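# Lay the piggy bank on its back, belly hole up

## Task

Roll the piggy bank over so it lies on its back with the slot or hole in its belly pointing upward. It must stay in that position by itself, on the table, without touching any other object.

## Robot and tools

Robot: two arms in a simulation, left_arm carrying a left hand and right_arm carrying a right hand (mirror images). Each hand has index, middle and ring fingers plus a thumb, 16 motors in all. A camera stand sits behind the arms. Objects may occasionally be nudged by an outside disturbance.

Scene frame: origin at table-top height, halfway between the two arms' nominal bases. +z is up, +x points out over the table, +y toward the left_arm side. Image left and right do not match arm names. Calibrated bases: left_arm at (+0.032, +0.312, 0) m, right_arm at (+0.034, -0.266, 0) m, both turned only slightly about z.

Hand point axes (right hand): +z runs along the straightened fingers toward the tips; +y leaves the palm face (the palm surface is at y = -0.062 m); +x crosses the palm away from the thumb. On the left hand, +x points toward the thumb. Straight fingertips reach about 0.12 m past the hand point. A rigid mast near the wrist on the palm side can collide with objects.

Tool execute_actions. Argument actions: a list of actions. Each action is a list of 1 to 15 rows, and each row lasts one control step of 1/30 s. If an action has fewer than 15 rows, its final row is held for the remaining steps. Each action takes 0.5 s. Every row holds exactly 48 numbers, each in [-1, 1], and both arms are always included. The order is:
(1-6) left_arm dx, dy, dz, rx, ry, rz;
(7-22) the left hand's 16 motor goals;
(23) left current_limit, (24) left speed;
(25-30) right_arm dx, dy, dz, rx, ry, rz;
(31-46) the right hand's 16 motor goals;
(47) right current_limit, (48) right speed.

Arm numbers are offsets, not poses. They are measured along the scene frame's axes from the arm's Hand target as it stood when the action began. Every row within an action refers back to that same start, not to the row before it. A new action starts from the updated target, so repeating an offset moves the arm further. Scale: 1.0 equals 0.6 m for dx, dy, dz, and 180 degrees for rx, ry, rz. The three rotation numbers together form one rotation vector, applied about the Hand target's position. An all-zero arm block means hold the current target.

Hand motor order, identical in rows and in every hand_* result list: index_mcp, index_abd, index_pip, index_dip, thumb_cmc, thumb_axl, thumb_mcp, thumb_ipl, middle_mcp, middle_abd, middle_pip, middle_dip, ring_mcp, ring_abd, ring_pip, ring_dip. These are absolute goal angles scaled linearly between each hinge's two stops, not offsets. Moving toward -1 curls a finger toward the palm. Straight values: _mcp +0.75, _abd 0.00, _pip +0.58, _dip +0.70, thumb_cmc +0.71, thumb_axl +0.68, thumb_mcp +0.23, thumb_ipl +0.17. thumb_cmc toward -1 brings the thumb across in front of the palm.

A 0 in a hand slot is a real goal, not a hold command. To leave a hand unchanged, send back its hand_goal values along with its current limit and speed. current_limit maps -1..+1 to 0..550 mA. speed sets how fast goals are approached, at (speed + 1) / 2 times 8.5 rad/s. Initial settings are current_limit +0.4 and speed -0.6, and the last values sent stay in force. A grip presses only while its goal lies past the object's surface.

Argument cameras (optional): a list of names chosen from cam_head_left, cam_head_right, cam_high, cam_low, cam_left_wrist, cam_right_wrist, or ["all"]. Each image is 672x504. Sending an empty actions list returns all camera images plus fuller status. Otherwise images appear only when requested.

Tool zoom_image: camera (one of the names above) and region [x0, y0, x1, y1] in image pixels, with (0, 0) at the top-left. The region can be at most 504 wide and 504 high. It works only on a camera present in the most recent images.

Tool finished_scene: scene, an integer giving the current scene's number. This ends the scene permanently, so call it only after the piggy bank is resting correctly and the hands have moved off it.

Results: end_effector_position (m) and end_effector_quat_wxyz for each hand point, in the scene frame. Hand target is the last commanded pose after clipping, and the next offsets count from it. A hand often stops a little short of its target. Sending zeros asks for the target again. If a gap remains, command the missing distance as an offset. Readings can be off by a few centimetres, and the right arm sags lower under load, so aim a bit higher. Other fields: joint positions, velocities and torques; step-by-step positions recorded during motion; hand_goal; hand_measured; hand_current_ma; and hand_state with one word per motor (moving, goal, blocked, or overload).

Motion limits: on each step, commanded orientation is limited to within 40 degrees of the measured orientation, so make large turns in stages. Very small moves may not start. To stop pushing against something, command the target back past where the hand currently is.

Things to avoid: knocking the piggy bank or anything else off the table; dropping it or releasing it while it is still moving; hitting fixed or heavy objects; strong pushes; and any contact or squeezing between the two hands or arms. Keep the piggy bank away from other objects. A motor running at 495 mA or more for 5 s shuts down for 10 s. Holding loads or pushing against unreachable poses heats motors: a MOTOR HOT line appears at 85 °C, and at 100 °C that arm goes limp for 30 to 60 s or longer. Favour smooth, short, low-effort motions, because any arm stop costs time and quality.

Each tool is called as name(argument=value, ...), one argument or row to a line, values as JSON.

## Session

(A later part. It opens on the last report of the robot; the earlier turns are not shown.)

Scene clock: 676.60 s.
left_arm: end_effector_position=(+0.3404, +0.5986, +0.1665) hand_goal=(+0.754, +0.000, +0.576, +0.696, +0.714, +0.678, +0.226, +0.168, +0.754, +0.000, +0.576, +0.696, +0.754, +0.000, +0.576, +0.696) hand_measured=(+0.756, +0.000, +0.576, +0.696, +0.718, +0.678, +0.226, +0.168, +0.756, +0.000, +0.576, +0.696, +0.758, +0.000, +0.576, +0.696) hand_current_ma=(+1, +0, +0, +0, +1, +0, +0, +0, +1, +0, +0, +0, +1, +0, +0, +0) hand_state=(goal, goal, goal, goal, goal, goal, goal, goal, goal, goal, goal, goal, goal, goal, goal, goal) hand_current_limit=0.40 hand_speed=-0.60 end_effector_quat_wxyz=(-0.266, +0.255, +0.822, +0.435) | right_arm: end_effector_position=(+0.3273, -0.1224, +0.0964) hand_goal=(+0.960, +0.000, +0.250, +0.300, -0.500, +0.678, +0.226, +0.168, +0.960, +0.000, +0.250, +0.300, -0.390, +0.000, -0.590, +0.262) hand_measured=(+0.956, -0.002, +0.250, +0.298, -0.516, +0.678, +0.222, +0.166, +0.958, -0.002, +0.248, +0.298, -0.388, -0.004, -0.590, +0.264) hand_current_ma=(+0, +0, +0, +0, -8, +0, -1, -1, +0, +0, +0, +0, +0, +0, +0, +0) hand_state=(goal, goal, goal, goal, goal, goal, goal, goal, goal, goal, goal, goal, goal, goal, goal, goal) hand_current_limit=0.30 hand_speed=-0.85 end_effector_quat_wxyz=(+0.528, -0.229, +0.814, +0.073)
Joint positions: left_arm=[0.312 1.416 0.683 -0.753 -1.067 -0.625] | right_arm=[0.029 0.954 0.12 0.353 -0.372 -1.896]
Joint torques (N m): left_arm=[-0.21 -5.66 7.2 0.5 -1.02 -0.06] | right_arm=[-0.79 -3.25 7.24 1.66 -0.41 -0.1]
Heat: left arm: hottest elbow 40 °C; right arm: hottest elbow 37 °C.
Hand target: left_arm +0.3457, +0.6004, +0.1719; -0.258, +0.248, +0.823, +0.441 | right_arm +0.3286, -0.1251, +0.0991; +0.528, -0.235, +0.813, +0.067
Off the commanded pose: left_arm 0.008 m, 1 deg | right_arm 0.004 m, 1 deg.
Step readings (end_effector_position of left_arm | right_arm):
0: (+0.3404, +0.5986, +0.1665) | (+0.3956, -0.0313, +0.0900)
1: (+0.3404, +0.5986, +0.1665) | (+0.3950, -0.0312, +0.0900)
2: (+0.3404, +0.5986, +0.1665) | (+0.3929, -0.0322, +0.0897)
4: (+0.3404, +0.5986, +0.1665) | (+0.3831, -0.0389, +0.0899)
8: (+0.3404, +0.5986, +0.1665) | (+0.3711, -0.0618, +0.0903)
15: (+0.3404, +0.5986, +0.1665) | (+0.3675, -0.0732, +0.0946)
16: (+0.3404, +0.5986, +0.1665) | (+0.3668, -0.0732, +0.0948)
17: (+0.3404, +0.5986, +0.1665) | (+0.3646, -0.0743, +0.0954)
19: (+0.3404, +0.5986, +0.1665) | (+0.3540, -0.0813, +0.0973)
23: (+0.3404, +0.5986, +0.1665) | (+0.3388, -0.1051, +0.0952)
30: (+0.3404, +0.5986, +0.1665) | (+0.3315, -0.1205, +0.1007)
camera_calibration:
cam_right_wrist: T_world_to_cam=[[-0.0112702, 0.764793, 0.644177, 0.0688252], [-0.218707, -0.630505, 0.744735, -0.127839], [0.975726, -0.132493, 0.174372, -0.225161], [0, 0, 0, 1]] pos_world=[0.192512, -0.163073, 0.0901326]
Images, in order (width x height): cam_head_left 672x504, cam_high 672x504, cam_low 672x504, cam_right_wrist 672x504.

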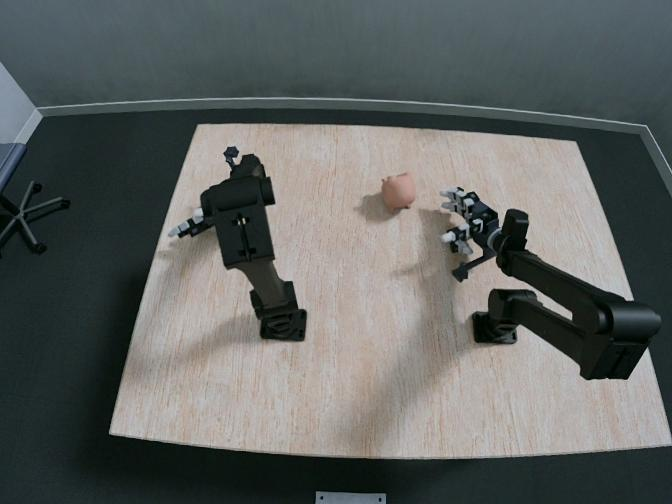

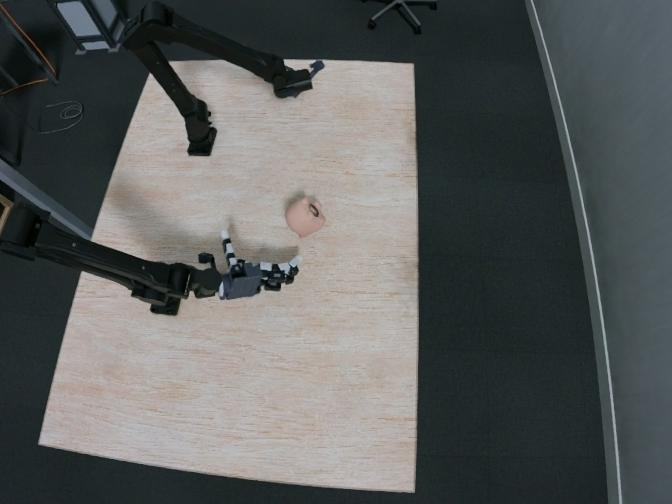

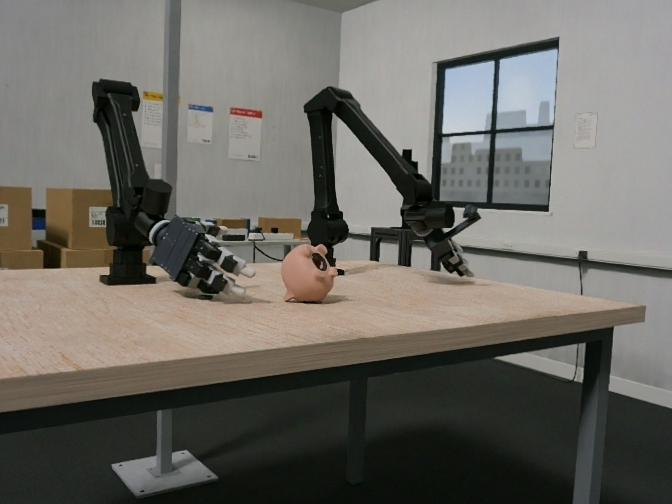

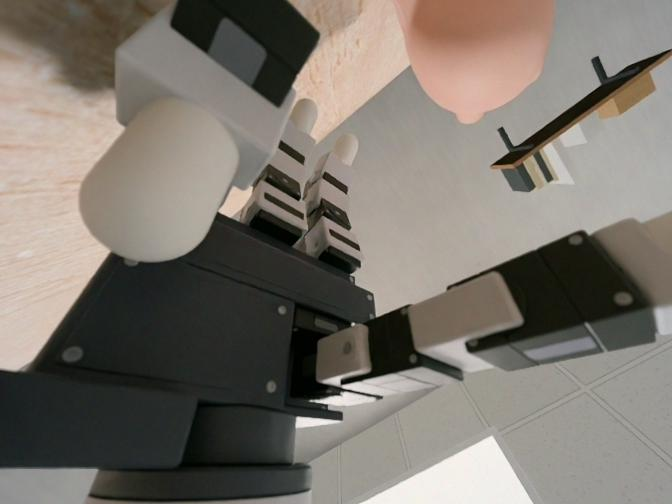

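execute_actions(
  actions=[
    [[0,0,0,0,0,0,0.754,0,0.576,0.696,0.714,0.678,0.226,0.168,0.754,0,0.576,0.696,0.754,0,0.576,0.696,0.4,-0.6,0.03,-0.04,0.13,0,0,0,0.754,0,0.5,0.6,0.3,0.678,0.226,0.168,0.754,0,0.5,0.6,0,0,0.3,0.5,0.3,-0.5]],
    [[0,0,0,0,0,0,0.754,0,0.576,0.696,0.714,0.678,0.226,0.168,0.754,0,0.576,0.696,0.754,0,0.576,0.696,0.4,-0.6,0.1,0.02,0.15,0.079,-0.087,-0.037,0.2,0,0.43,0.6,0.714,0.678,0.226,0.168,0.2,0,0.43,0.6,0.754,0,0.576,0.696,0.3,-0.5]],
    [[0,0,0,0,0,0,0.754,0,0.576,0.696,0.714,0.678,0.226,0.168,0.754,0,0.576,0.696,0.754,0,0.576,0.696,0.4,-0.6,0.13,0.13,0,0,0,0,-0.479,0,0.43,0.6,0.714,0.678,0.226,0.168,-0.479,0,0.43,0.6,0.754,0,0.576,0.696,0.3,-0.5]],
    [[0,0,0,0,0,0,0.754,0,0.576,0.696,0.714,0.678,0.226,0.168,0.754,0,0.576,0.696,0.754,0,0.576,0.696,0.4,-0.6,0.1,0.11,0,0,0,0,-0.479,0,0.43,0.6,0.714,0.678,0.226,0.168,-0.479,0,0.43,0.6,0.754,0,0.576,0.696,0.3,-0.5]],
  ],
  cameras=["cam_low", "cam_right_wrist", "cam_high", "cam_head_left"],
)

Scene clock: 733.40 s.
left_arm: end_effector_position=(+0.3404, +0.5986, +0.1665) hand_goal=(+0.754, +0.000, +0.576, +0.696, +0.714, +0.678, +0.226, +0.168, +0.754, +0.000, +0.576, +0.696, +0.754, +0.000, +0.576, +0.696) hand_measured=(+0.756, +0.000, +0.576, +0.696, +0.718, +0.678, +0.226, +0.168, +0.756, +0.000, +0.576, +0.696, +0.758, +0.000, +0.576, +0.696) hand_current_ma=(+1, +0, +0, +0, +1, +0, +0, +0, +1, +0, +0, +0, +1, +0, +0, +0) hand_state=(goal, goal, goal, goal, goal, goal, goal, goal, goal, goal, goal, goal, goal, goal, goal, goal) hand_current_limit=0.40 hand_speed=-0.60 end_effector_quat_wxyz=(-0.266, +0.255, +0.822, +0.435) | right_arm: end_effector_position=(+0.5295, +0.0011, +0.2472) hand_goal=(-0.478, +0.000, +0.430, +0.600, +0.714, +0.678, +0.226, +0.168, -0.478, +0.000, +0.430, +0.600, +0.754, +0.000, +0.576, +0.696) hand_measured=(-0.476, -0.004, +0.432, +0.598, +0.714, +0.678, +0.224, +0.166, -0.476, -0.002, +0.432, +0.598, +0.754, -0.004, +0.574, +0.694) hand_current_ma=(+0, +0, +0, +0, +0, +0, +0, +0, +0, +0, +0, +0, +0, +0, +0, +0) hand_state=(goal, goal, goal, goal, goal, goal, goal, goal, goal, goal, goal, goal, goal, goal, goal, goal) hand_current_limit=0.30 hand_speed=-0.50 end_effector_quat_wxyz=(+0.641, -0.141, +0.749, +0.092)
Joint positions: left_arm=[0.312 1.416 0.683 -0.753 -1.067 -0.625] | right_arm=[0.381 1.379 0.676 0.542 0.02 -1.611]
Joint torques (N m): left_arm=[-0.38 -6.18 7.12 0.2 -0.99 0] | right_arm=[-0.09 -8.88 10.59 4.79 0.17 0.35]
Heat: left arm: hottest elbow 41 °C; right arm: hottest elbow 38 °C.
Hand target: left_arm +0.3457, +0.6004, +0.1719; -0.258, +0.248, +0.823, +0.441 | right_arm +0.5447, +0.0069, +0.2674; +0.661, -0.128, +0.732, +0.104
Off the commanded pose: left_arm 0.008 m, 1 deg | right_arm 0.026 m, 4 deg.
Step readings (end_effector_position of left_arm | right_arm):
0: (+0.3404, +0.5986, +0.1665) | (+0.3273, -0.1224, +0.0964)
1: (+0.3404, +0.5986, +0.1665) | (+0.3269, -0.1223, +0.0962)
2: (+0.3404, +0.5986, +0.1665) | (+0.3253, -0.1221, +0.0972)
4: (+0.3404, +0.5986, +0.1665) | (+0.3229, -0.1248, +0.1050)
8: (+0.3404, +0.5986, +0.1665) | (+0.3322, -0.1346, +0.1402)
15: (+0.3404, +0.5986, +0.1665) | (+0.3427, -0.1456, +0.1702)
16: (+0.3404, +0.5986, +0.1665) | (+0.3422, -0.1458, +0.1693)
17: (+0.3404, +0.5986, +0.1665) | (+0.3425, -0.1458, +0.1699)
19: (+0.3404, +0.5986, +0.1665) | (+0.3484, -0.1462, +0.1812)
23: (+0.3404, +0.5986, +0.1665) | (+0.3662, -0.1484, +0.2190)
30: (+0.3404, +0.5986, +0.1665) | (+0.3890, -0.1447, +0.2450)
31: (+0.3404, +0.5986, +0.1665) | (+0.3911, -0.1441, +0.2433)
32: (+0.3404, +0.5986, +0.1665) | (+0.3965, -0.1439, +0.2414)
34: (+0.3404, +0.5986, +0.1665) | (+0.4099, -0.1326, +0.2374)
38: (+0.3404, +0.5986, +0.1665) | (+0.4320, -0.0902, +0.2369)
45: (+0.3404, +0.5986, +0.1665) | (+0.4640, -0.0686, +0.2397)
46: (+0.3404, +0.5986, +0.1665) | (+0.4666, -0.0687, +0.2401)
47: (+0.3404, +0.5986, +0.1665) | (+0.4698, -0.0662, +0.2405)
49: (+0.3404, +0.5986, +0.1665) | (+0.4861, -0.0587, +0.2418)
53: (+0.3404, +0.5986, +0.1665) | (+0.5106, -0.0202, +0.2465)
60: (+0.3404, +0.5986, +0.1665) | (+0.5267, +0.0005, +0.2436)
camera_calibration:
cam_right_wrist: T_world_to_cam=[[-0.0975332, 0.638083, 0.763765, -0.104187], [-0.445034, -0.714385, 0.539998, 0.0524682], [0.890186, -0.287234, 0.353645, -0.43117], [0, 0, 0, 1]] pos_world=[0.39701, -0.0198841, 0.203723]
Images, in order (width x height): cam_head_left 672x504, cam_high 672x504, cam_low 672x504, cam_right_wrist 672x504.

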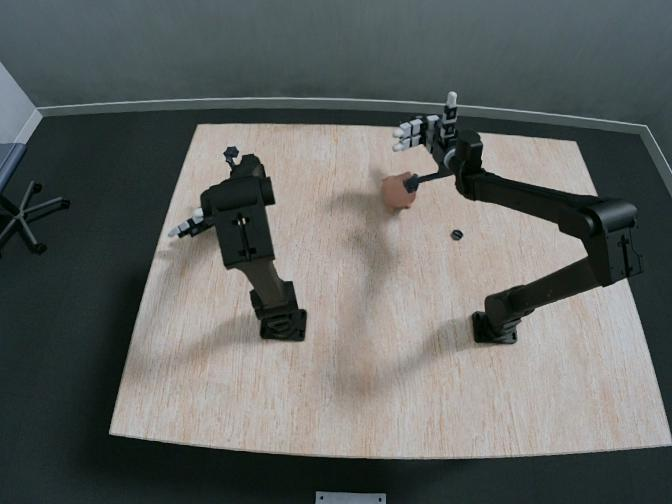

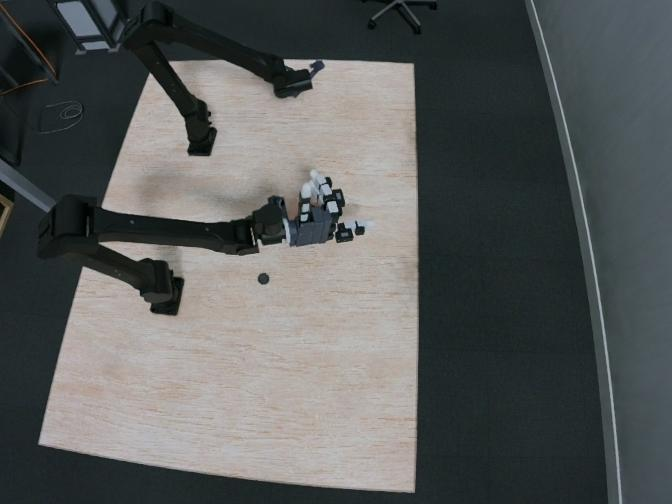

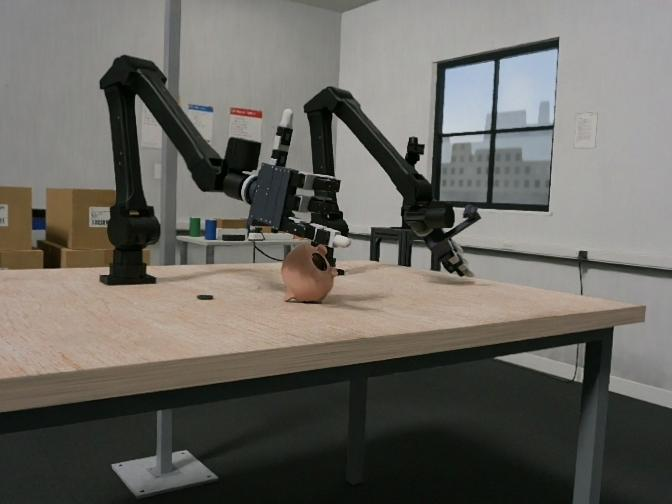

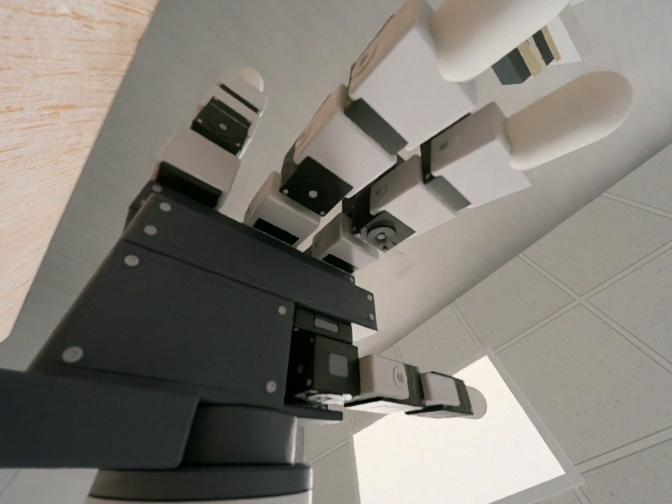

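execute_actions(
  actions=[
    [[0,0,0,0,0,0,0.754,0,0.576,0.696,0.714,0.678,0.226,0.168,0.754,0,0.576,0.696,0.754,0,0.576,0.696,0.4,-0.6,-0.098,-0.037,0,0,0,0,0.754,0,0.5,0.65,0.714,0.678,0.226,0.168,0.754,0,0.5,0.65,0.754,0,0.576,0.696,0.3,-0.2]],
    [[0,0,0,0,0,0,0.754,0,0.576,0.696,0.714,0.678,0.226,0.168,0.754,0,0.576,0.696,0.754,0,0.576,0.696,0.4,-0.6,0,0,-0.1,0,0,0,0.754,0,0.5,0.65,0.714,0.678,0.226,0.168,0.754,0,0.5,0.65,0.754,0,0.576,0.696,0.3,-0.2]],
    [[0,0,0,0,0,0,0.754,0,0.576,0.696,0.714,0.678,0.226,0.168,0.754,0,0.576,0.696,0.754,0,0.576,0.696,0.4,-0.6,0,0,-0.1,0,0,0,0.754,0,0.5,0.65,0.714,0.678,0.226,0.168,0.754,0,0.5,0.65,0.754,0,0.576,0.696,0.3,-0.2]],
  ],
  cameras=["cam_low", "cam_right_wrist", "cam_high", "cam_head_left"],
)

zoom_image(
  camera="cam_high",
  region=[220, 150, 380, 290],
)

zoom_image(
  camera="cam_low",
  region=[200, 190, 380, 320],
)

Scene clock: 769.57 s.
left_arm: end_effector_position=(+0.3404, +0.5986, +0.1665) hand_goal=(+0.754, +0.000, +0.576, +0.696, +0.714, +0.678, +0.226, +0.168, +0.754, +0.000, +0.576, +0.696, +0.754, +0.000, +0.576, +0.696) hand_measured=(+0.756, +0.000, +0.576, +0.696, +0.718, +0.678, +0.226, +0.168, +0.756, +0.000, +0.576, +0.696, +0.758, +0.000, +0.576, +0.696) hand_current_ma=(+1, +0, +0, +0, +1, +0, +0, +0, +1, +0, +0, +0, +1, +0, +0, +0) hand_state=(goal, goal, goal, goal, goal, goal, goal, goal, goal, goal, goal, goal, goal, goal, goal, goal) hand_current_limit=0.40 hand_speed=-0.60 end_effector_quat_wxyz=(-0.266, +0.255, +0.822, +0.435) | right_arm: end_effector_position=(+0.4823, -0.0168, +0.1408) hand_goal=(+0.754, +0.000, +0.500, +0.650, +0.714, +0.678, +0.226, +0.168, +0.754, +0.000, +0.500, +0.650, +0.754, +0.000, +0.576, +0.696) hand_measured=(+0.752, -0.004, +0.498, +0.648, +0.714, +0.678, +0.224, +0.166, +0.752, -0.002, +0.498, +0.648, +0.754, -0.004, +0.574, +0.694) hand_current_ma=(+0, +0, +0, +0, +0, +0, +0, +0, +0, +0, +0, +0, +0, +0, +0, +0) hand_state=(goal, goal, goal, goal, goal, goal, goal, goal, goal, goal, goal, goal, goal, goal, goal, goal) hand_current_limit=0.30 hand_speed=-0.20 end_effector_quat_wxyz=(+0.650, -0.137, +0.741, +0.092)
Joint positions: left_arm=[0.312 1.416 0.683 -0.753 -1.067 -0.625] | right_arm=[0.38 1.609 0.448 1.024 0.023 -1.61]
Joint torques (N m): left_arm=[0.62 -5.77 7.25 0.28 -1.01 -0.04] | right_arm=[0.09 -9.35 5.37 4.97 0.03 0.16]
Heat: left arm: hottest elbow 41 °C; right arm: hottest elbow 41 °C.
Hand target: left_arm +0.3457, +0.6004, +0.1719; -0.258, +0.248, +0.823, +0.441 | right_arm +0.4859, -0.0154, +0.1472; +0.661, -0.128, +0.732, +0.104
Off the commanded pose: left_arm 0.008 m, 1 deg | right_arm 0.007 m, 2 deg.
Step readings (end_effector_position of left_arm | right_arm):
0: (+0.3404, +0.5986, +0.1665) | (+0.5295, +0.0011, +0.2472)
1: (+0.3404, +0.5986, +0.1665) | (+0.5295, +0.0011, +0.2472)
2: (+0.3404, +0.5986, +0.1665) | (+0.5284, +0.0016, +0.2468)
4: (+0.3404, +0.5986, +0.1665) | (+0.5224, -0.0012, +0.2457)
8: (+0.3404, +0.5986, +0.1665) | (+0.4984, -0.0104, +0.2434)
15: (+0.3404, +0.5986, +0.1665) | (+0.4875, -0.0136, +0.2567)
16: (+0.3404, +0.5986, +0.1665) | (+0.4880, -0.0142, +0.2566)
17: (+0.3404, +0.5986, +0.1665) | (+0.4872, -0.0145, +0.2568)
19: (+0.3404, +0.5986, +0.1665) | (+0.4840, -0.0157, +0.2537)
23: (+0.3404, +0.5986, +0.1665) | (+0.4812, -0.0172, +0.2234)
30: (+0.3404, +0.5986, +0.1665) | (+0.4823, -0.0168, +0.1952)
31: (+0.3404, +0.5986, +0.1665) | (+0.4824, -0.0168, +0.1965)
32: (+0.3404, +0.5986, +0.1665) | (+0.4826, -0.0167, +0.1984)
34: (+0.3404, +0.5986, +0.1665) | (+0.4836, -0.0163, +0.1983)
38: (+0.3404, +0.5986, +0.1665) | (+0.4831, -0.0159, +0.1654)
45: (+0.3404, +0.5986, +0.1665) | (+0.4819, -0.0170, +0.1343)
camera_calibration:
cam_right_wrist: T_world_to_cam=[[-0.111817, 0.63154, 0.767238, -0.00983376], [-0.45922, -0.717534, 0.5237, 0.085276], [0.881257, -0.293772, 0.370249, -0.354923], [0, 0, 0, 1]] pos_world=[0.350839, -0.0368676, 0.0942954]
Images, in order (width x height): cam_head_left 672x504, cam_high 672x504, cam_low 672x504, cam_right_wrist 672x504.

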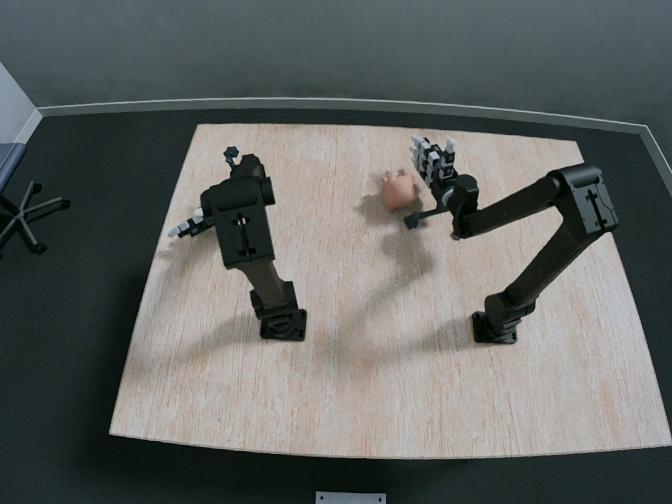

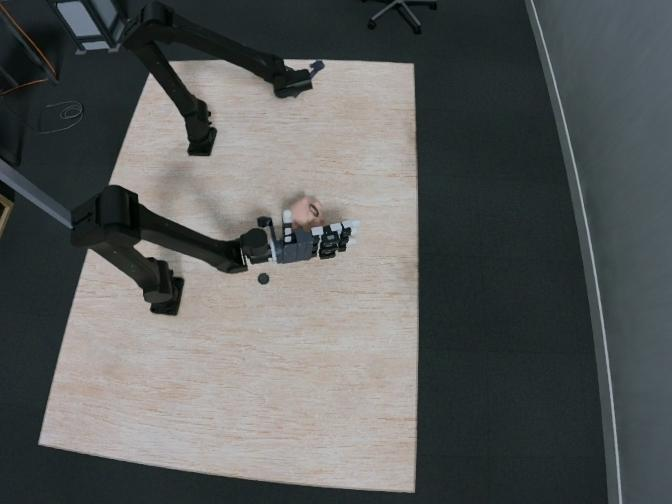

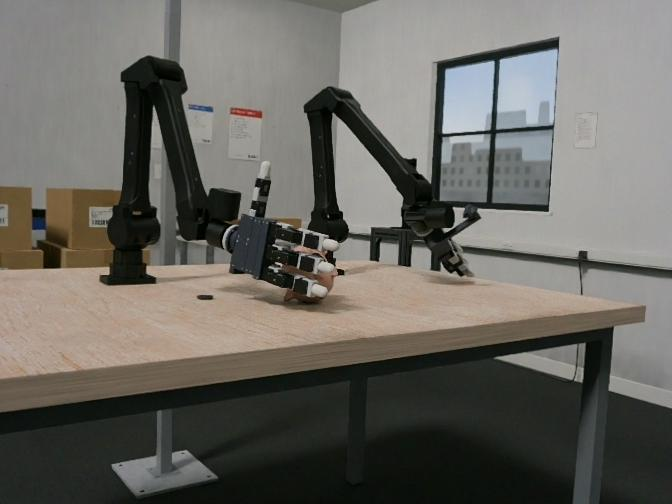

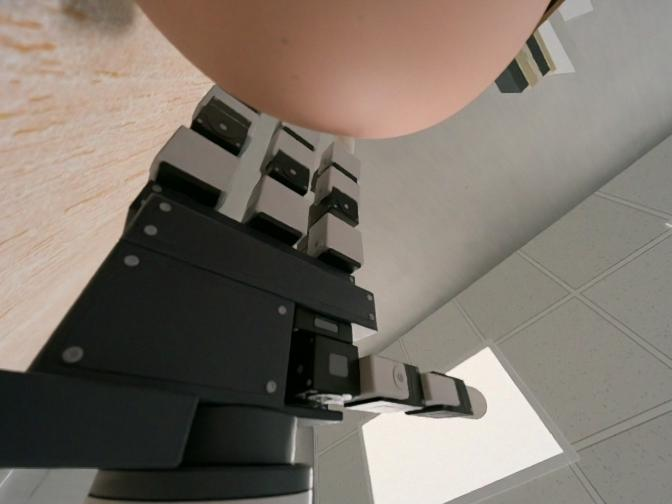

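Scaled by 3.150 from the camera's 672x504 image, which has a finer 960x720 frame.

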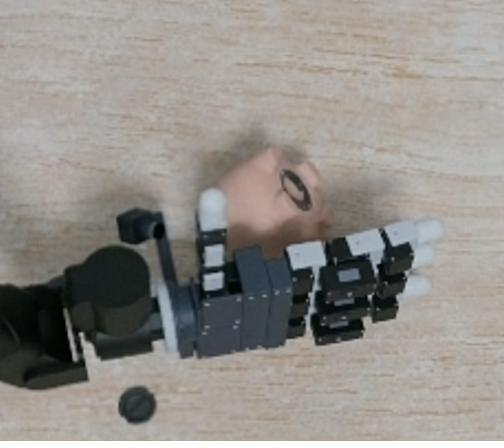

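Scaled by 2.800 from the camera's 672x504 image, which has a finer 960x720 frame.

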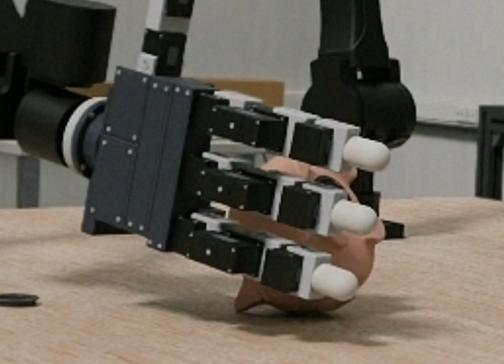

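execute_actions(
  actions=[
    [[0,0,0,0,0,0,0.754,0,0.576,0.696,0.714,0.678,0.226,0.168,0.754,0,0.576,0.696,0.754,0,0.576,0.696,0.4,-0.6,0.01,0,0.01,0,0,0,0.65,0,-0.1,0.696,0.714,0.678,0.226,0.168,0.65,0,-0.1,0.696,0.65,0,-0.1,0.696,0,-0.6]],
    [[0,0,0,0,0,0,0.754,0,0.576,0.696,0.714,0.678,0.226,0.168,0.754,0,0.576,0.696,0.754,0,0.576,0.696,0.4,-0.6,0,0,0,0,0,0,0.342,0,-0.3,0.696,0.714,0.678,0.226,0.168,0.342,0,-0.3,0.696,0.342,0,-0.3,0.696,0,-0.7]],
    [[0,0,0,0,0,0,0.754,0,0.576,0.696,0.714,0.678,0.226,0.168,0.754,0,0.576,0.696,0.754,0,0.576,0.696,0.4,-0.6,0,0,0,0,0,0,0.342,0,-0.3,0.696,0.714,0.678,0.226,0.168,0.342,0,-0.3,0.696,0.342,0,-0.3,0.696,0,-0.7]],
  ],
  cameras=["cam_low", "cam_right_wrist", "cam_high", "cam_head_left"],
)

zoom_image(
  camera="cam_high",
  region=[220, 150, 380, 290],
)

zoom_image(
  camera="cam_low",
  region=[200, 190, 380, 320],
)

Scene clock: 787.03 s.
left_arm: end_effector_position=(+0.3404, +0.5986, +0.1665) hand_goal=(+0.754, +0.000, +0.576, +0.696, +0.714, +0.678, +0.226, +0.168, +0.754, +0.000, +0.576, +0.696, +0.754, +0.000, +0.576, +0.696) hand_measured=(+0.756, +0.000, +0.576, +0.696, +0.718, +0.678, +0.226, +0.168, +0.756, +0.000, +0.576, +0.696, +0.758, +0.000, +0.576, +0.696) hand_current_ma=(+1, +0, +0, +0, +1, +0, +0, +0, +1, +0, +0, +0, +1, +0, +0, +0) hand_state=(goal, goal, goal, goal, goal, goal, goal, goal, goal, goal, goal, goal, goal, goal, goal, goal) hand_current_limit=0.40 hand_speed=-0.60 end_effector_quat_wxyz=(-0.266, +0.255, +0.822, +0.435) | right_arm: end_effector_position=(+0.4820, -0.0165, +0.1408) hand_goal=(+0.342, +0.000, -0.300, +0.696, +0.714, +0.678, +0.226, +0.168, +0.342, +0.000, -0.300, +0.696, +0.342, +0.000, -0.300, +0.696) hand_measured=(+0.346, -0.004, -0.296, +0.694, +0.714, +0.678, +0.224, +0.166, +0.346, -0.002, -0.298, +0.694, +0.352, -0.004, -0.292, +0.696) hand_current_ma=(+1, +0, +0, +0, +0, +0, +0, +0, +0, +0, +0, +0, +4, +0, +3, +0) hand_state=(goal, goal, goal, goal, goal, goal, goal, goal, goal, goal, goal, goal, goal, goal, goal, goal) hand_current_limit=0.00 hand_speed=-0.70 end_effector_quat_wxyz=(+0.650, -0.138, +0.741, +0.093)
Joint positions: left_arm=[0.312 1.416 0.683 -0.753 -1.067 -0.625] | right_arm=[0.38 1.609 0.448 1.024 0.02 -1.61]
Joint torques (N m): left_arm=[0.03 -5.54 7.3 0.05 -1.03 -0.04] | right_arm=[-0.32 -10.23 6.63 3.64 -0.11 0.3]
Heat: left arm: hottest elbow 41 °C; right arm: hottest elbow 40 °C.
Hand target: left_arm +0.3457, +0.6004, +0.1719; -0.258, +0.248, +0.823, +0.441 | right_arm +0.4919, -0.0154, +0.1532; +0.661, -0.128, +0.732, +0.104
Off the commanded pose: left_arm 0.008 m, 1 deg | right_arm 0.016 m, 2 deg.
Step readings (end_effector_position of left_arm | right_arm):
0: (+0.3404, +0.5986, +0.1665) | (+0.4823, -0.0168, +0.1408)
1: (+0.3404, +0.5986, +0.1665) | (+0.4823, -0.0168, +0.1408)
2: (+0.3404, +0.5986, +0.1665) | (+0.4823, -0.0168, +0.1408)
4: (+0.3404, +0.5986, +0.1665) | (+0.4819, -0.0164, +0.1408)
8: (+0.3404, +0.5986, +0.1665) | (+0.4811, -0.0155, +0.1409)
15: (+0.3404, +0.5986, +0.1665) | (+0.4819, -0.0164, +0.1408)
16: (+0.3404, +0.5986, +0.1665) | (+0.4819, -0.0164, +0.1408)
17: (+0.3404, +0.5986, +0.1665) | (+0.4819, -0.0164, +0.1408)
19: (+0.3404, +0.5986, +0.1665) | (+0.4819, -0.0164, +0.1408)
23: (+0.3404, +0.5986, +0.1665) | (+0.4819, -0.0164, +0.1408)
30: (+0.3404, +0.5986, +0.1665) | (+0.4820, -0.0165, +0.1408)
31: (+0.3404, +0.5986, +0.1665) | (+0.4820, -0.0165, +0.1408)
32: (+0.3404, +0.5986, +0.1665) | (+0.4820, -0.0165, +0.1408)
34: (+0.3404, +0.5986, +0.1665) | (+0.4820, -0.0165, +0.1408)
38: (+0.3404, +0.5986, +0.1665) | (+0.4820, -0.0165, +0.1408)
45: (+0.3404, +0.5986, +0.1665) | (+0.4820, -0.0165, +0.1408)
camera_calibration:
cam_right_wrist: T_world_to_cam=[[-0.113434, 0.630956, 0.767482, -0.0092803], [-0.457255, -0.718951, 0.523476, 0.0843425], [0.882072, -0.291555, 0.370061, -0.354873], [0, 0, 0, 1]] pos_world=[0.350537, -0.0369713, 0.0942958]
Images, in order (width x height): cam_head_left 672x504, cam_high 672x504, cam_low 672x504, cam_right_wrist 672x504.

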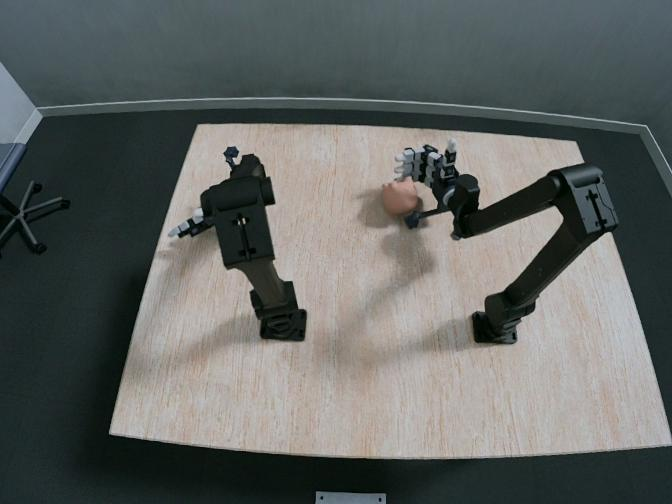

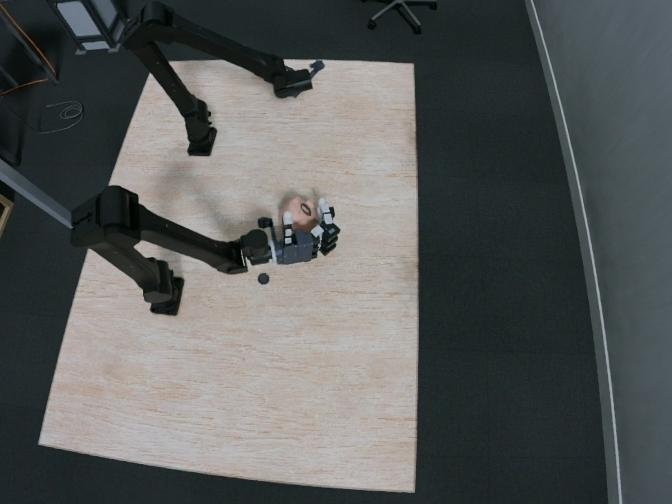

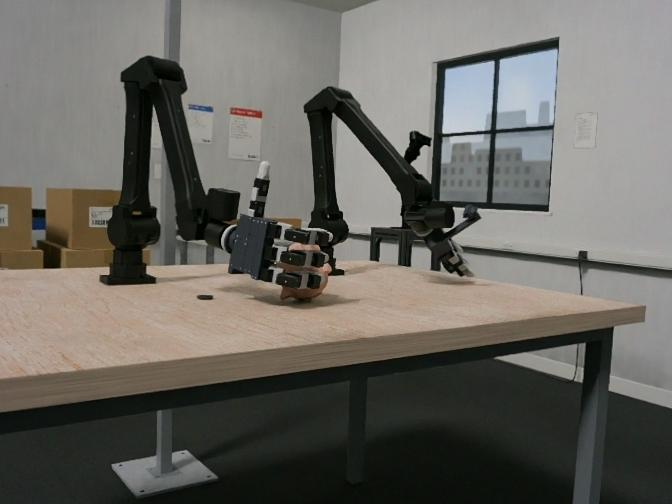

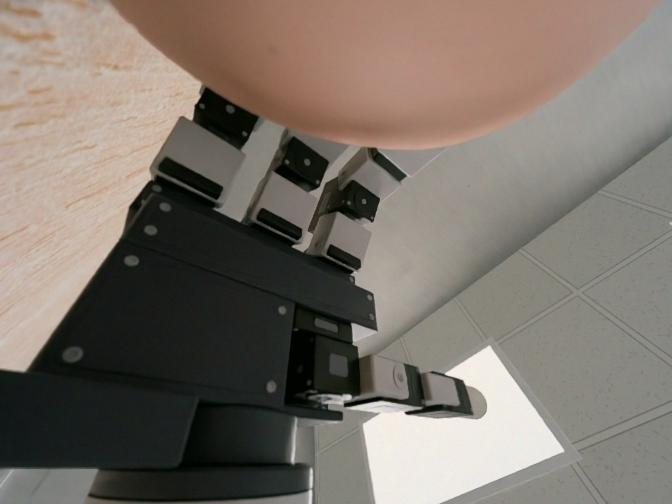

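Scaled by 3.150 from the camera's 672x504 image, which has a finer 960x720 frame.

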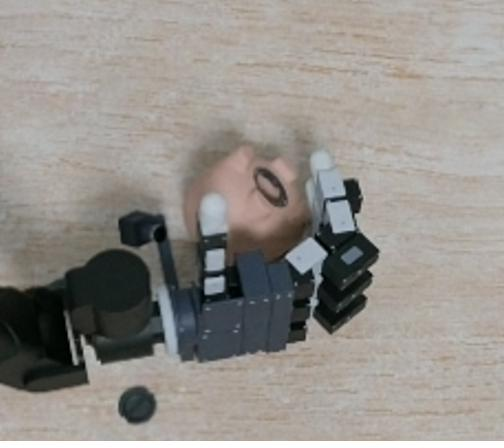

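Scaled by 2.800 from the camera's 672x504 image, which has a finer 960x720 frame.

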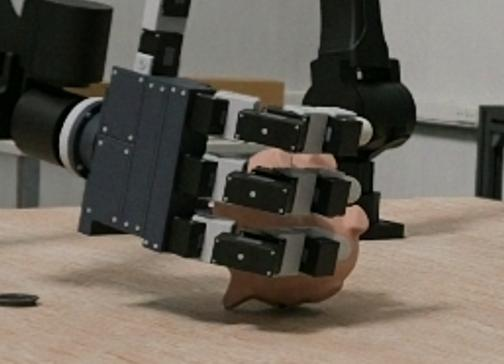

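execute_actions(
  actions=[
    [[0,0,0,0,0,0,0.754,0,0.576,0.696,0.714,0.678,0.226,0.168,0.754,0,0.576,0.696,0.754,0,0.576,0.696,0.4,-0.6,-0.05,-0.017,0,0,0,0,0.342,0,-0.3,0.696,0.714,0.678,0.226,0.168,0.342,0,-0.3,0.696,0.342,0,-0.3,0.696,0.1,-0.7]],
    [[0,0,0,0,0,0,0.754,0,0.576,0.696,0.714,0.678,0.226,0.168,0.754,0,0.576,0.696,0.754,0,0.576,0.696,0.4,-0.6,0,0,0,0,0,0,0.342,0,-0.3,0.696,0.714,0.678,0.226,0.168,0.342,0,-0.3,0.696,0.342,0,-0.3,0.696,0.1,-0.7]],
  ],
  cameras=["cam_low", "cam_right_wrist", "cam_high", "cam_head_left"],
)

zoom_image(
  camera="cam_high",
  region=[220, 150, 380, 290],
)

zoom_image(
  camera="cam_low",
  region=[200, 190, 380, 320],
)

zoom_image(
  camera="cam_head_left",
  region=[340, 120, 480, 250],
)

Scene clock: 802.70 s.
left_arm: end_effector_position=(+0.3404, +0.5986, +0.1665) hand_goal=(+0.754, +0.000, +0.576, +0.696, +0.714, +0.678, +0.226, +0.168, +0.754, +0.000, +0.576, +0.696, +0.754, +0.000, +0.576, +0.696) hand_measured=(+0.756, +0.000, +0.576, +0.696, +0.718, +0.678, +0.226, +0.168, +0.756, +0.000, +0.576, +0.696, +0.758, +0.000, +0.576, +0.696) hand_current_ma=(+1, +0, +0, +0, +1, +0, +0, +0, +1, +0, +0, +0, +1, +0, +0, +0) hand_state=(goal, goal, goal, goal, goal, goal, goal, goal, goal, goal, goal, goal, goal, goal, goal, goal) hand_current_limit=0.40 hand_speed=-0.60 end_effector_quat_wxyz=(-0.266, +0.255, +0.822, +0.435) | right_arm: end_effector_position=(+0.4626, -0.0236, +0.1356) hand_goal=(+0.342, +0.000, -0.300, +0.696, +0.714, +0.678, +0.226, +0.168, +0.342, +0.000, -0.300, +0.696, +0.342, +0.000, -0.300, +0.696) hand_measured=(+0.346, -0.004, -0.296, +0.694, +0.714, +0.678, +0.224, +0.166, +0.344, -0.002, -0.298, +0.694, +0.352, -0.002, -0.292, +0.696) hand_current_ma=(+0, +0, +0, +0, +0, +0, +0, +0, +0, +0, +0, +0, +4, +0, +3, +0) hand_state=(goal, goal, goal, goal, goal, goal, goal, goal, goal, goal, goal, goal, goal, goal, goal, goal) hand_current_limit=0.10 hand_speed=-0.70 end_effector_quat_wxyz=(+0.643, -0.139, +0.747, +0.093)
Joint positions: left_arm=[0.312 1.416 0.683 -0.753 -1.067 -0.625] | right_arm=[0.38 1.576 0.393 1.027 0.02 -1.608]
Joint torques (N m): left_arm=[-0.97 -6.07 7.3 0.25 -1.04 -0.01] | right_arm=[-0.5 -11.22 4.19 4.81 -0.07 0.29]
Heat: left arm: hottest elbow 41 °C; right arm: hottest elbow 39 °C.
Hand target: left_arm +0.3457, +0.6004, +0.1719; -0.258, +0.248, +0.823, +0.441 | right_arm +0.4619, -0.0256, +0.1533; +0.661, -0.128, +0.732, +0.104
Off the commanded pose: left_arm 0.008 m, 1 deg | right_arm 0.018 m, 3 deg.
Step readings (end_effector_position of left_arm | right_arm):
0: (+0.3404, +0.5986, +0.1665) | (+0.4820, -0.0165, +0.1408)
1: (+0.3404, +0.5986, +0.1665) | (+0.4820, -0.0165, +0.1408)
2: (+0.3404, +0.5986, +0.1665) | (+0.4819, -0.0166, +0.1407)
4: (+0.3404, +0.5986, +0.1665) | (+0.4795, -0.0175, +0.1394)
8: (+0.3404, +0.5986, +0.1665) | (+0.4668, -0.0221, +0.1342)
15: (+0.3404, +0.5986, +0.1665) | (+0.4628, -0.0235, +0.1358)
16: (+0.3404, +0.5986, +0.1665) | (+0.4626, -0.0236, +0.1356)
17: (+0.3404, +0.5986, +0.1665) | (+0.4626, -0.0236, +0.1356)
19: (+0.3404, +0.5986, +0.1665) | (+0.4626, -0.0236, +0.1356)
23: (+0.3404, +0.5986, +0.1665) | (+0.4626, -0.0236, +0.1356)
30: (+0.3404, +0.5986, +0.1665) | (+0.4626, -0.0236, +0.1356)
camera_calibration:
cam_right_wrist: T_world_to_cam=[[-0.0994716, 0.634779, 0.766264, -0.00924258], [-0.447852, -0.716235, 0.535197, 0.0671847], [0.888557, -0.289936, 0.355532, -0.338916], [0, 0, 0, 1]] pos_world=[0.330315, -0.0442769, 0.0916206]
Images, in order (width x height): cam_head_left 672x504, cam_high 672x504, cam_low 672x504, cam_right_wrist 672x504.

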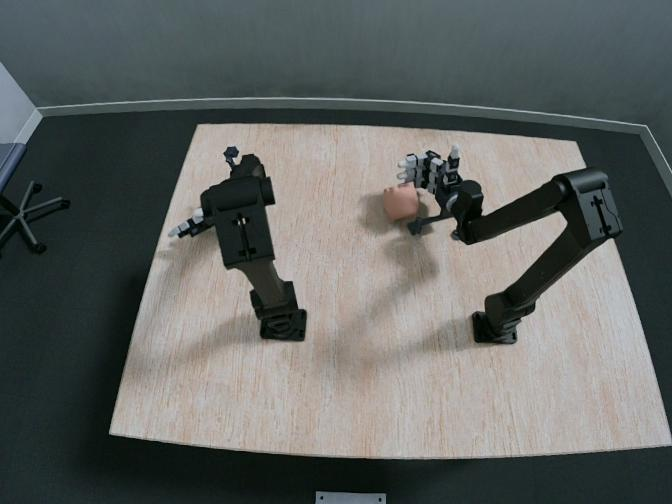

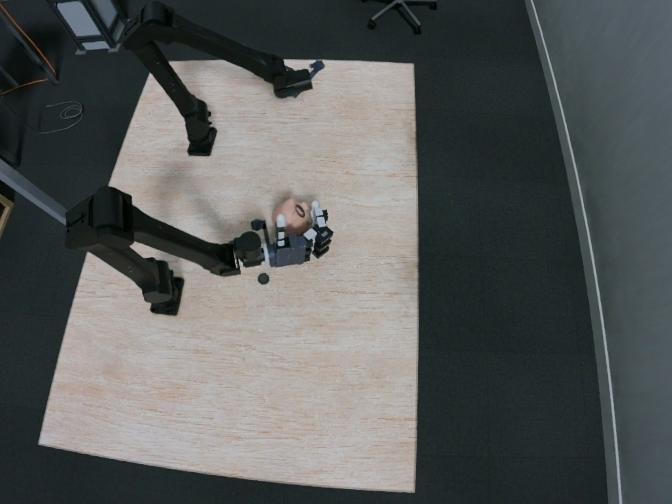

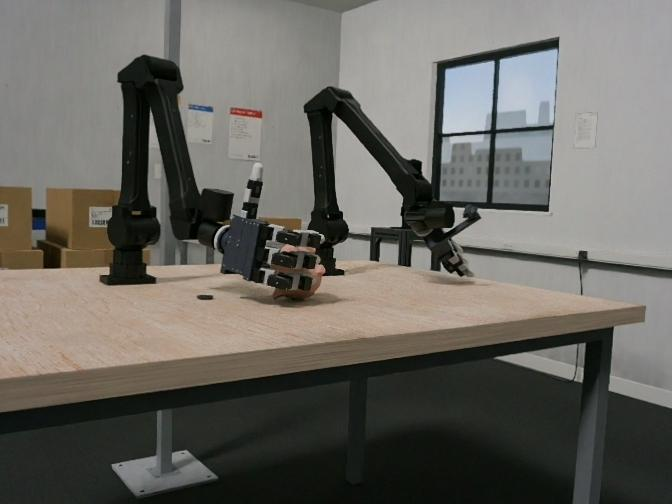

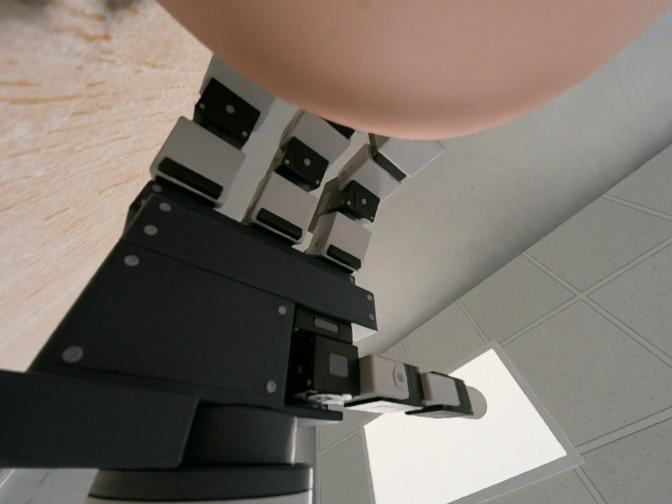

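Scaled by 3.150 from the camera's 672x504 image, which has a finer 960x720 frame.

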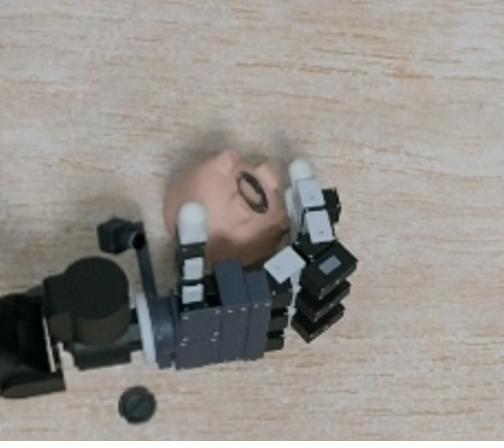

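Scaled by 2.800 from the camera's 672x504 image, which has a finer 960x720 frame.

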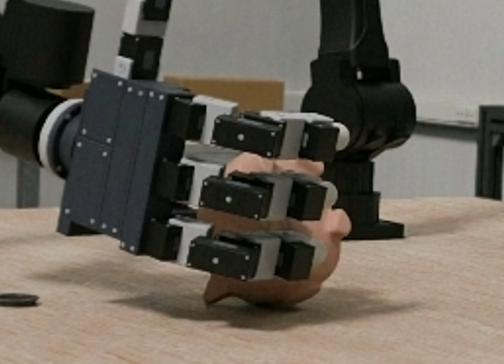

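Scaled by 3.600 from the camera's 672x504 image, which has a finer 960x720 frame.

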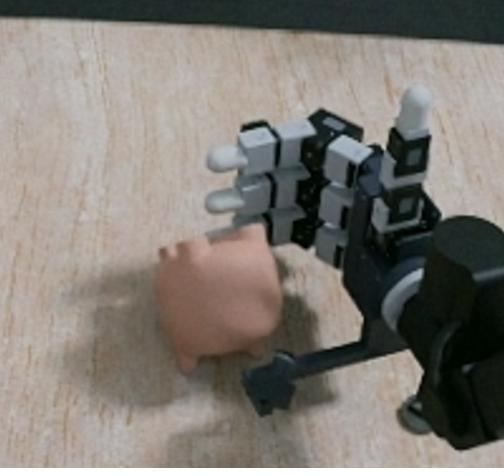

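execute_actions(
  actions=[
    [[0,0,0,0,0,0,0.754,0,0.576,0.696,0.714,0.678,0.226,0.168,0.754,0,0.576,0.696,0.754,0,0.576,0.696,0.4,-0.6,0.008,0.003,0,0,0,0,0.342,0,-0.3,0.696,0.714,0.678,0.226,0.168,0.342,0,-0.3,0.696,0.92,0,0.576,0.696,0.3,-0.2]],
    [[0,0,0,0,0,0,0.754,0,0.576,0.696,0.714,0.678,0.226,0.168,0.754,0,0.576,0.696,0.754,0,0.576,0.696,0.4,-0.6,0,0,-0.022,0,0,0,0.342,0,-0.3,0.696,0.714,0.678,0.226,0.168,0.342,0,-0.3,0.696,0.92,0,0.576,0.696,0.3,-0.2]],
    [[0,0,0,0,0,0,0.754,0,0.576,0.696,0.714,0.678,0.226,0.168,0.754,0,0.576,0.696,0.754,0,0.576,0.696,0.4,-0.6,-0.05,-0.017,0,0,0,0,0.342,0,-0.3,0.696,0.714,0.678,0.226,0.168,0.342,0,-0.3,0.696,0.92,0,0.576,0.696,0.3,-0.7]],
  ],
  cameras=["cam_low", "cam_right_wrist", "cam_high", "cam_head_left"],
)

zoom_image(
  camera="cam_high",
  region=[220, 150, 380, 290],
)

zoom_image(
  camera="cam_low",
  region=[200, 190, 380, 320],
)

zoom_image(
  camera="cam_head_left",
  region=[340, 120, 480, 250],
)

Scene clock: 820.93 s.
left_arm: end_effector_position=(+0.3404, +0.5986, +0.1665) hand_goal=(+0.754, +0.000, +0.576, +0.696, +0.714, +0.678, +0.226, +0.168, +0.754, +0.000, +0.576, +0.696, +0.754, +0.000, +0.576, +0.696) hand_measured=(+0.756, +0.000, +0.576, +0.696, +0.718, +0.678, +0.226, +0.168, +0.756, +0.000, +0.576, +0.696, +0.758, +0.000, +0.576, +0.696) hand_current_ma=(+1, +0, +0, +0, +1, +0, +0, +0, +1, +0, +0, +0, +1, +0, +0, +0) hand_state=(goal, goal, goal, goal, goal, goal, goal, goal, goal, goal, goal, goal, goal, goal, goal, goal) hand_current_limit=0.40 hand_speed=-0.60 end_effector_quat_wxyz=(-0.266, +0.255, +0.822, +0.435) | right_arm: end_effector_position=(+0.4385, -0.0325, +0.1260) hand_goal=(+0.342, +0.000, -0.300, +0.696, +0.714, +0.678, +0.226, +0.168, +0.342, +0.000, -0.300, +0.696, +0.920, +0.000, +0.576, +0.696) hand_measured=(+0.344, -0.004, -0.296, +0.694, +0.714, +0.678, +0.224, +0.166, +0.348, +0.002, -0.296, +0.696, +0.918, -0.002, +0.574, +0.696) hand_current_ma=(+0, +0, +0, +0, +0, +0, +0, +0, +1, +0, +1, +0, +0, +0, +0, +0) hand_state=(goal, goal, goal, goal, goal, goal, goal, goal, goal, goal, goal, goal, goal, goal, goal, goal) hand_current_limit=0.30 hand_speed=-0.70 end_effector_quat_wxyz=(+0.646, -0.136, +0.745, +0.095)
Joint positions: left_arm=[0.312 1.416 0.683 -0.753 -1.067 -0.625] | right_arm=[0.38 1.589 0.32 1.12 0.02 -1.602]
Joint torques (N m): left_arm=[0.5 -6.07 7.41 0.21 -1.01 -0.05] | right_arm=[-0.15 -10.17 3.43 4.78 0.02 0.14]
Heat: left arm: hottest elbow 41 °C; right arm: hottest elbow 39 °C.
Hand target: left_arm +0.3457, +0.6004, +0.1719; -0.258, +0.248, +0.823, +0.441 | right_arm +0.4366, -0.0340, +0.1401; +0.661, -0.128, +0.732, +0.104
Off the commanded pose: left_arm 0.008 m, 1 deg | right_arm 0.014 m, 3 deg.
Step readings (end_effector_position of left_arm | right_arm):
0: (+0.3404, +0.5986, +0.1665) | (+0.4626, -0.0236, +0.1356)
1: (+0.3404, +0.5986, +0.1665) | (+0.4626, -0.0236, +0.1356)
2: (+0.3404, +0.5986, +0.1665) | (+0.4624, -0.0234, +0.1356)
4: (+0.3404, +0.5986, +0.1665) | (+0.4618, -0.0227, +0.1357)
8: (+0.3404, +0.5986, +0.1665) | (+0.4626, -0.0236, +0.1356)
15: (+0.3404, +0.5986, +0.1665) | (+0.4626, -0.0236, +0.1356)
16: (+0.3404, +0.5986, +0.1665) | (+0.4626, -0.0236, +0.1356)
17: (+0.3404, +0.5986, +0.1665) | (+0.4627, -0.0236, +0.1360)
19: (+0.3404, +0.5986, +0.1665) | (+0.4629, -0.0235, +0.1391)
23: (+0.3404, +0.5986, +0.1665) | (+0.4634, -0.0233, +0.1412)
30: (+0.3404, +0.5986, +0.1665) | (+0.4636, -0.0233, +0.1362)
31: (+0.3404, +0.5986, +0.1665) | (+0.4636, -0.0233, +0.1362)
32: (+0.3404, +0.5986, +0.1665) | (+0.4627, -0.0236, +0.1363)
34: (+0.3404, +0.5986, +0.1665) | (+0.4572, -0.0256, +0.1343)
38: (+0.3404, +0.5986, +0.1665) | (+0.4421, -0.0312, +0.1245)
45: (+0.3404, +0.5986, +0.1665) | (+0.4386, -0.0324, +0.1262)
camera_calibration:
cam_right_wrist: T_world_to_cam=[[-0.102924, 0.628442, 0.771017, 0.00202889], [-0.451375, -0.720238, 0.526799, 0.0577188], [0.886379, -0.293798, 0.357793, -0.316073], [0, 0, 0, 1]] pos_world=[0.306422, -0.0525654, 0.0811183]
Images, in order (width x height): cam_head_left 672x504, cam_high 672x504, cam_low 672x504, cam_right_wrist 672x504.

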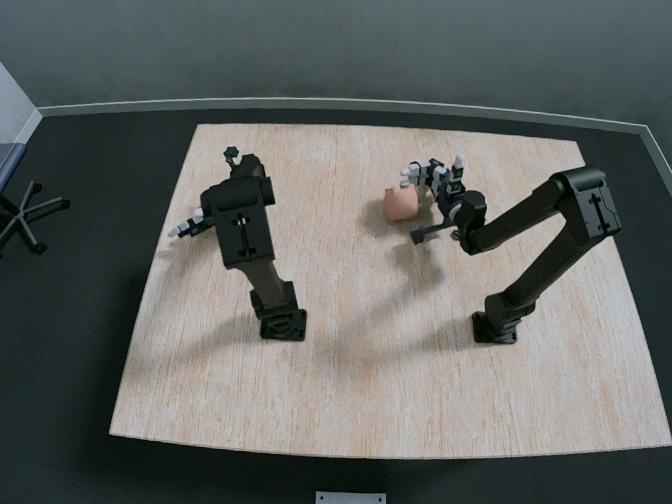

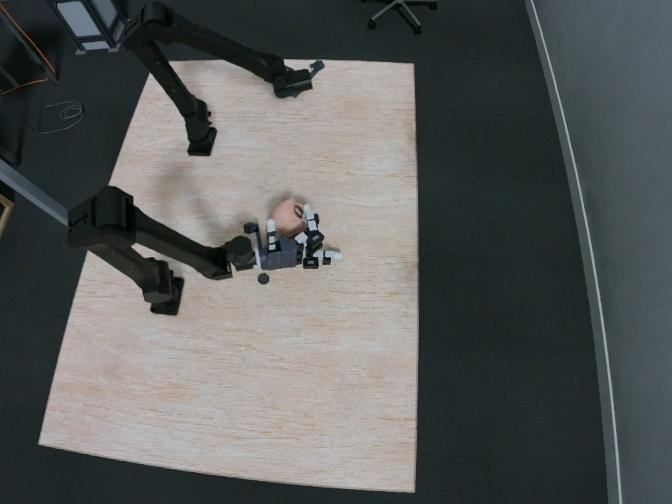

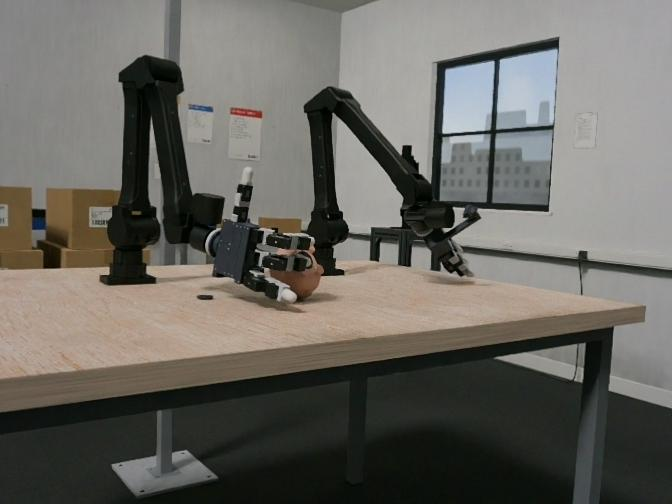

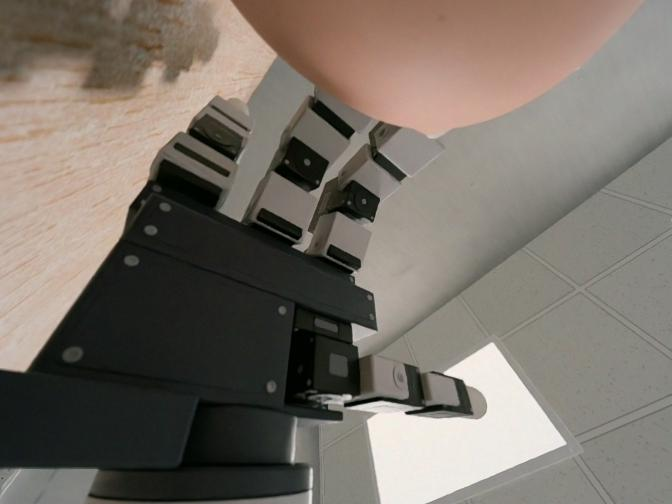

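Scaled by 3.150 from the camera's 672x504 image, which has a finer 960x720 frame.

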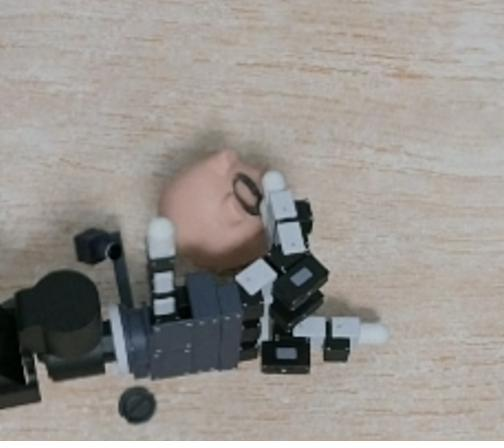

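Scaled by 2.800 from the camera's 672x504 image, which has a finer 960x720 frame.

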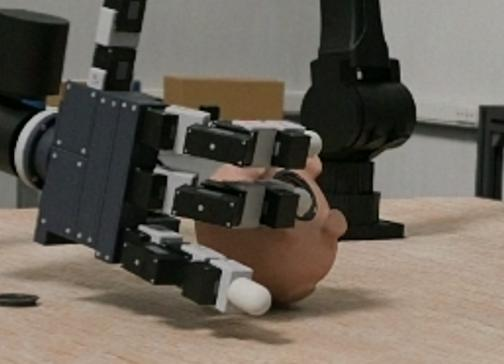

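Scaled by 3.600 from the camera's 672x504 image, which has a finer 960x720 frame.

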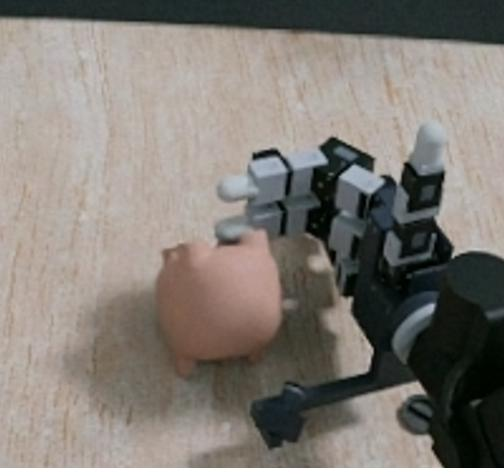

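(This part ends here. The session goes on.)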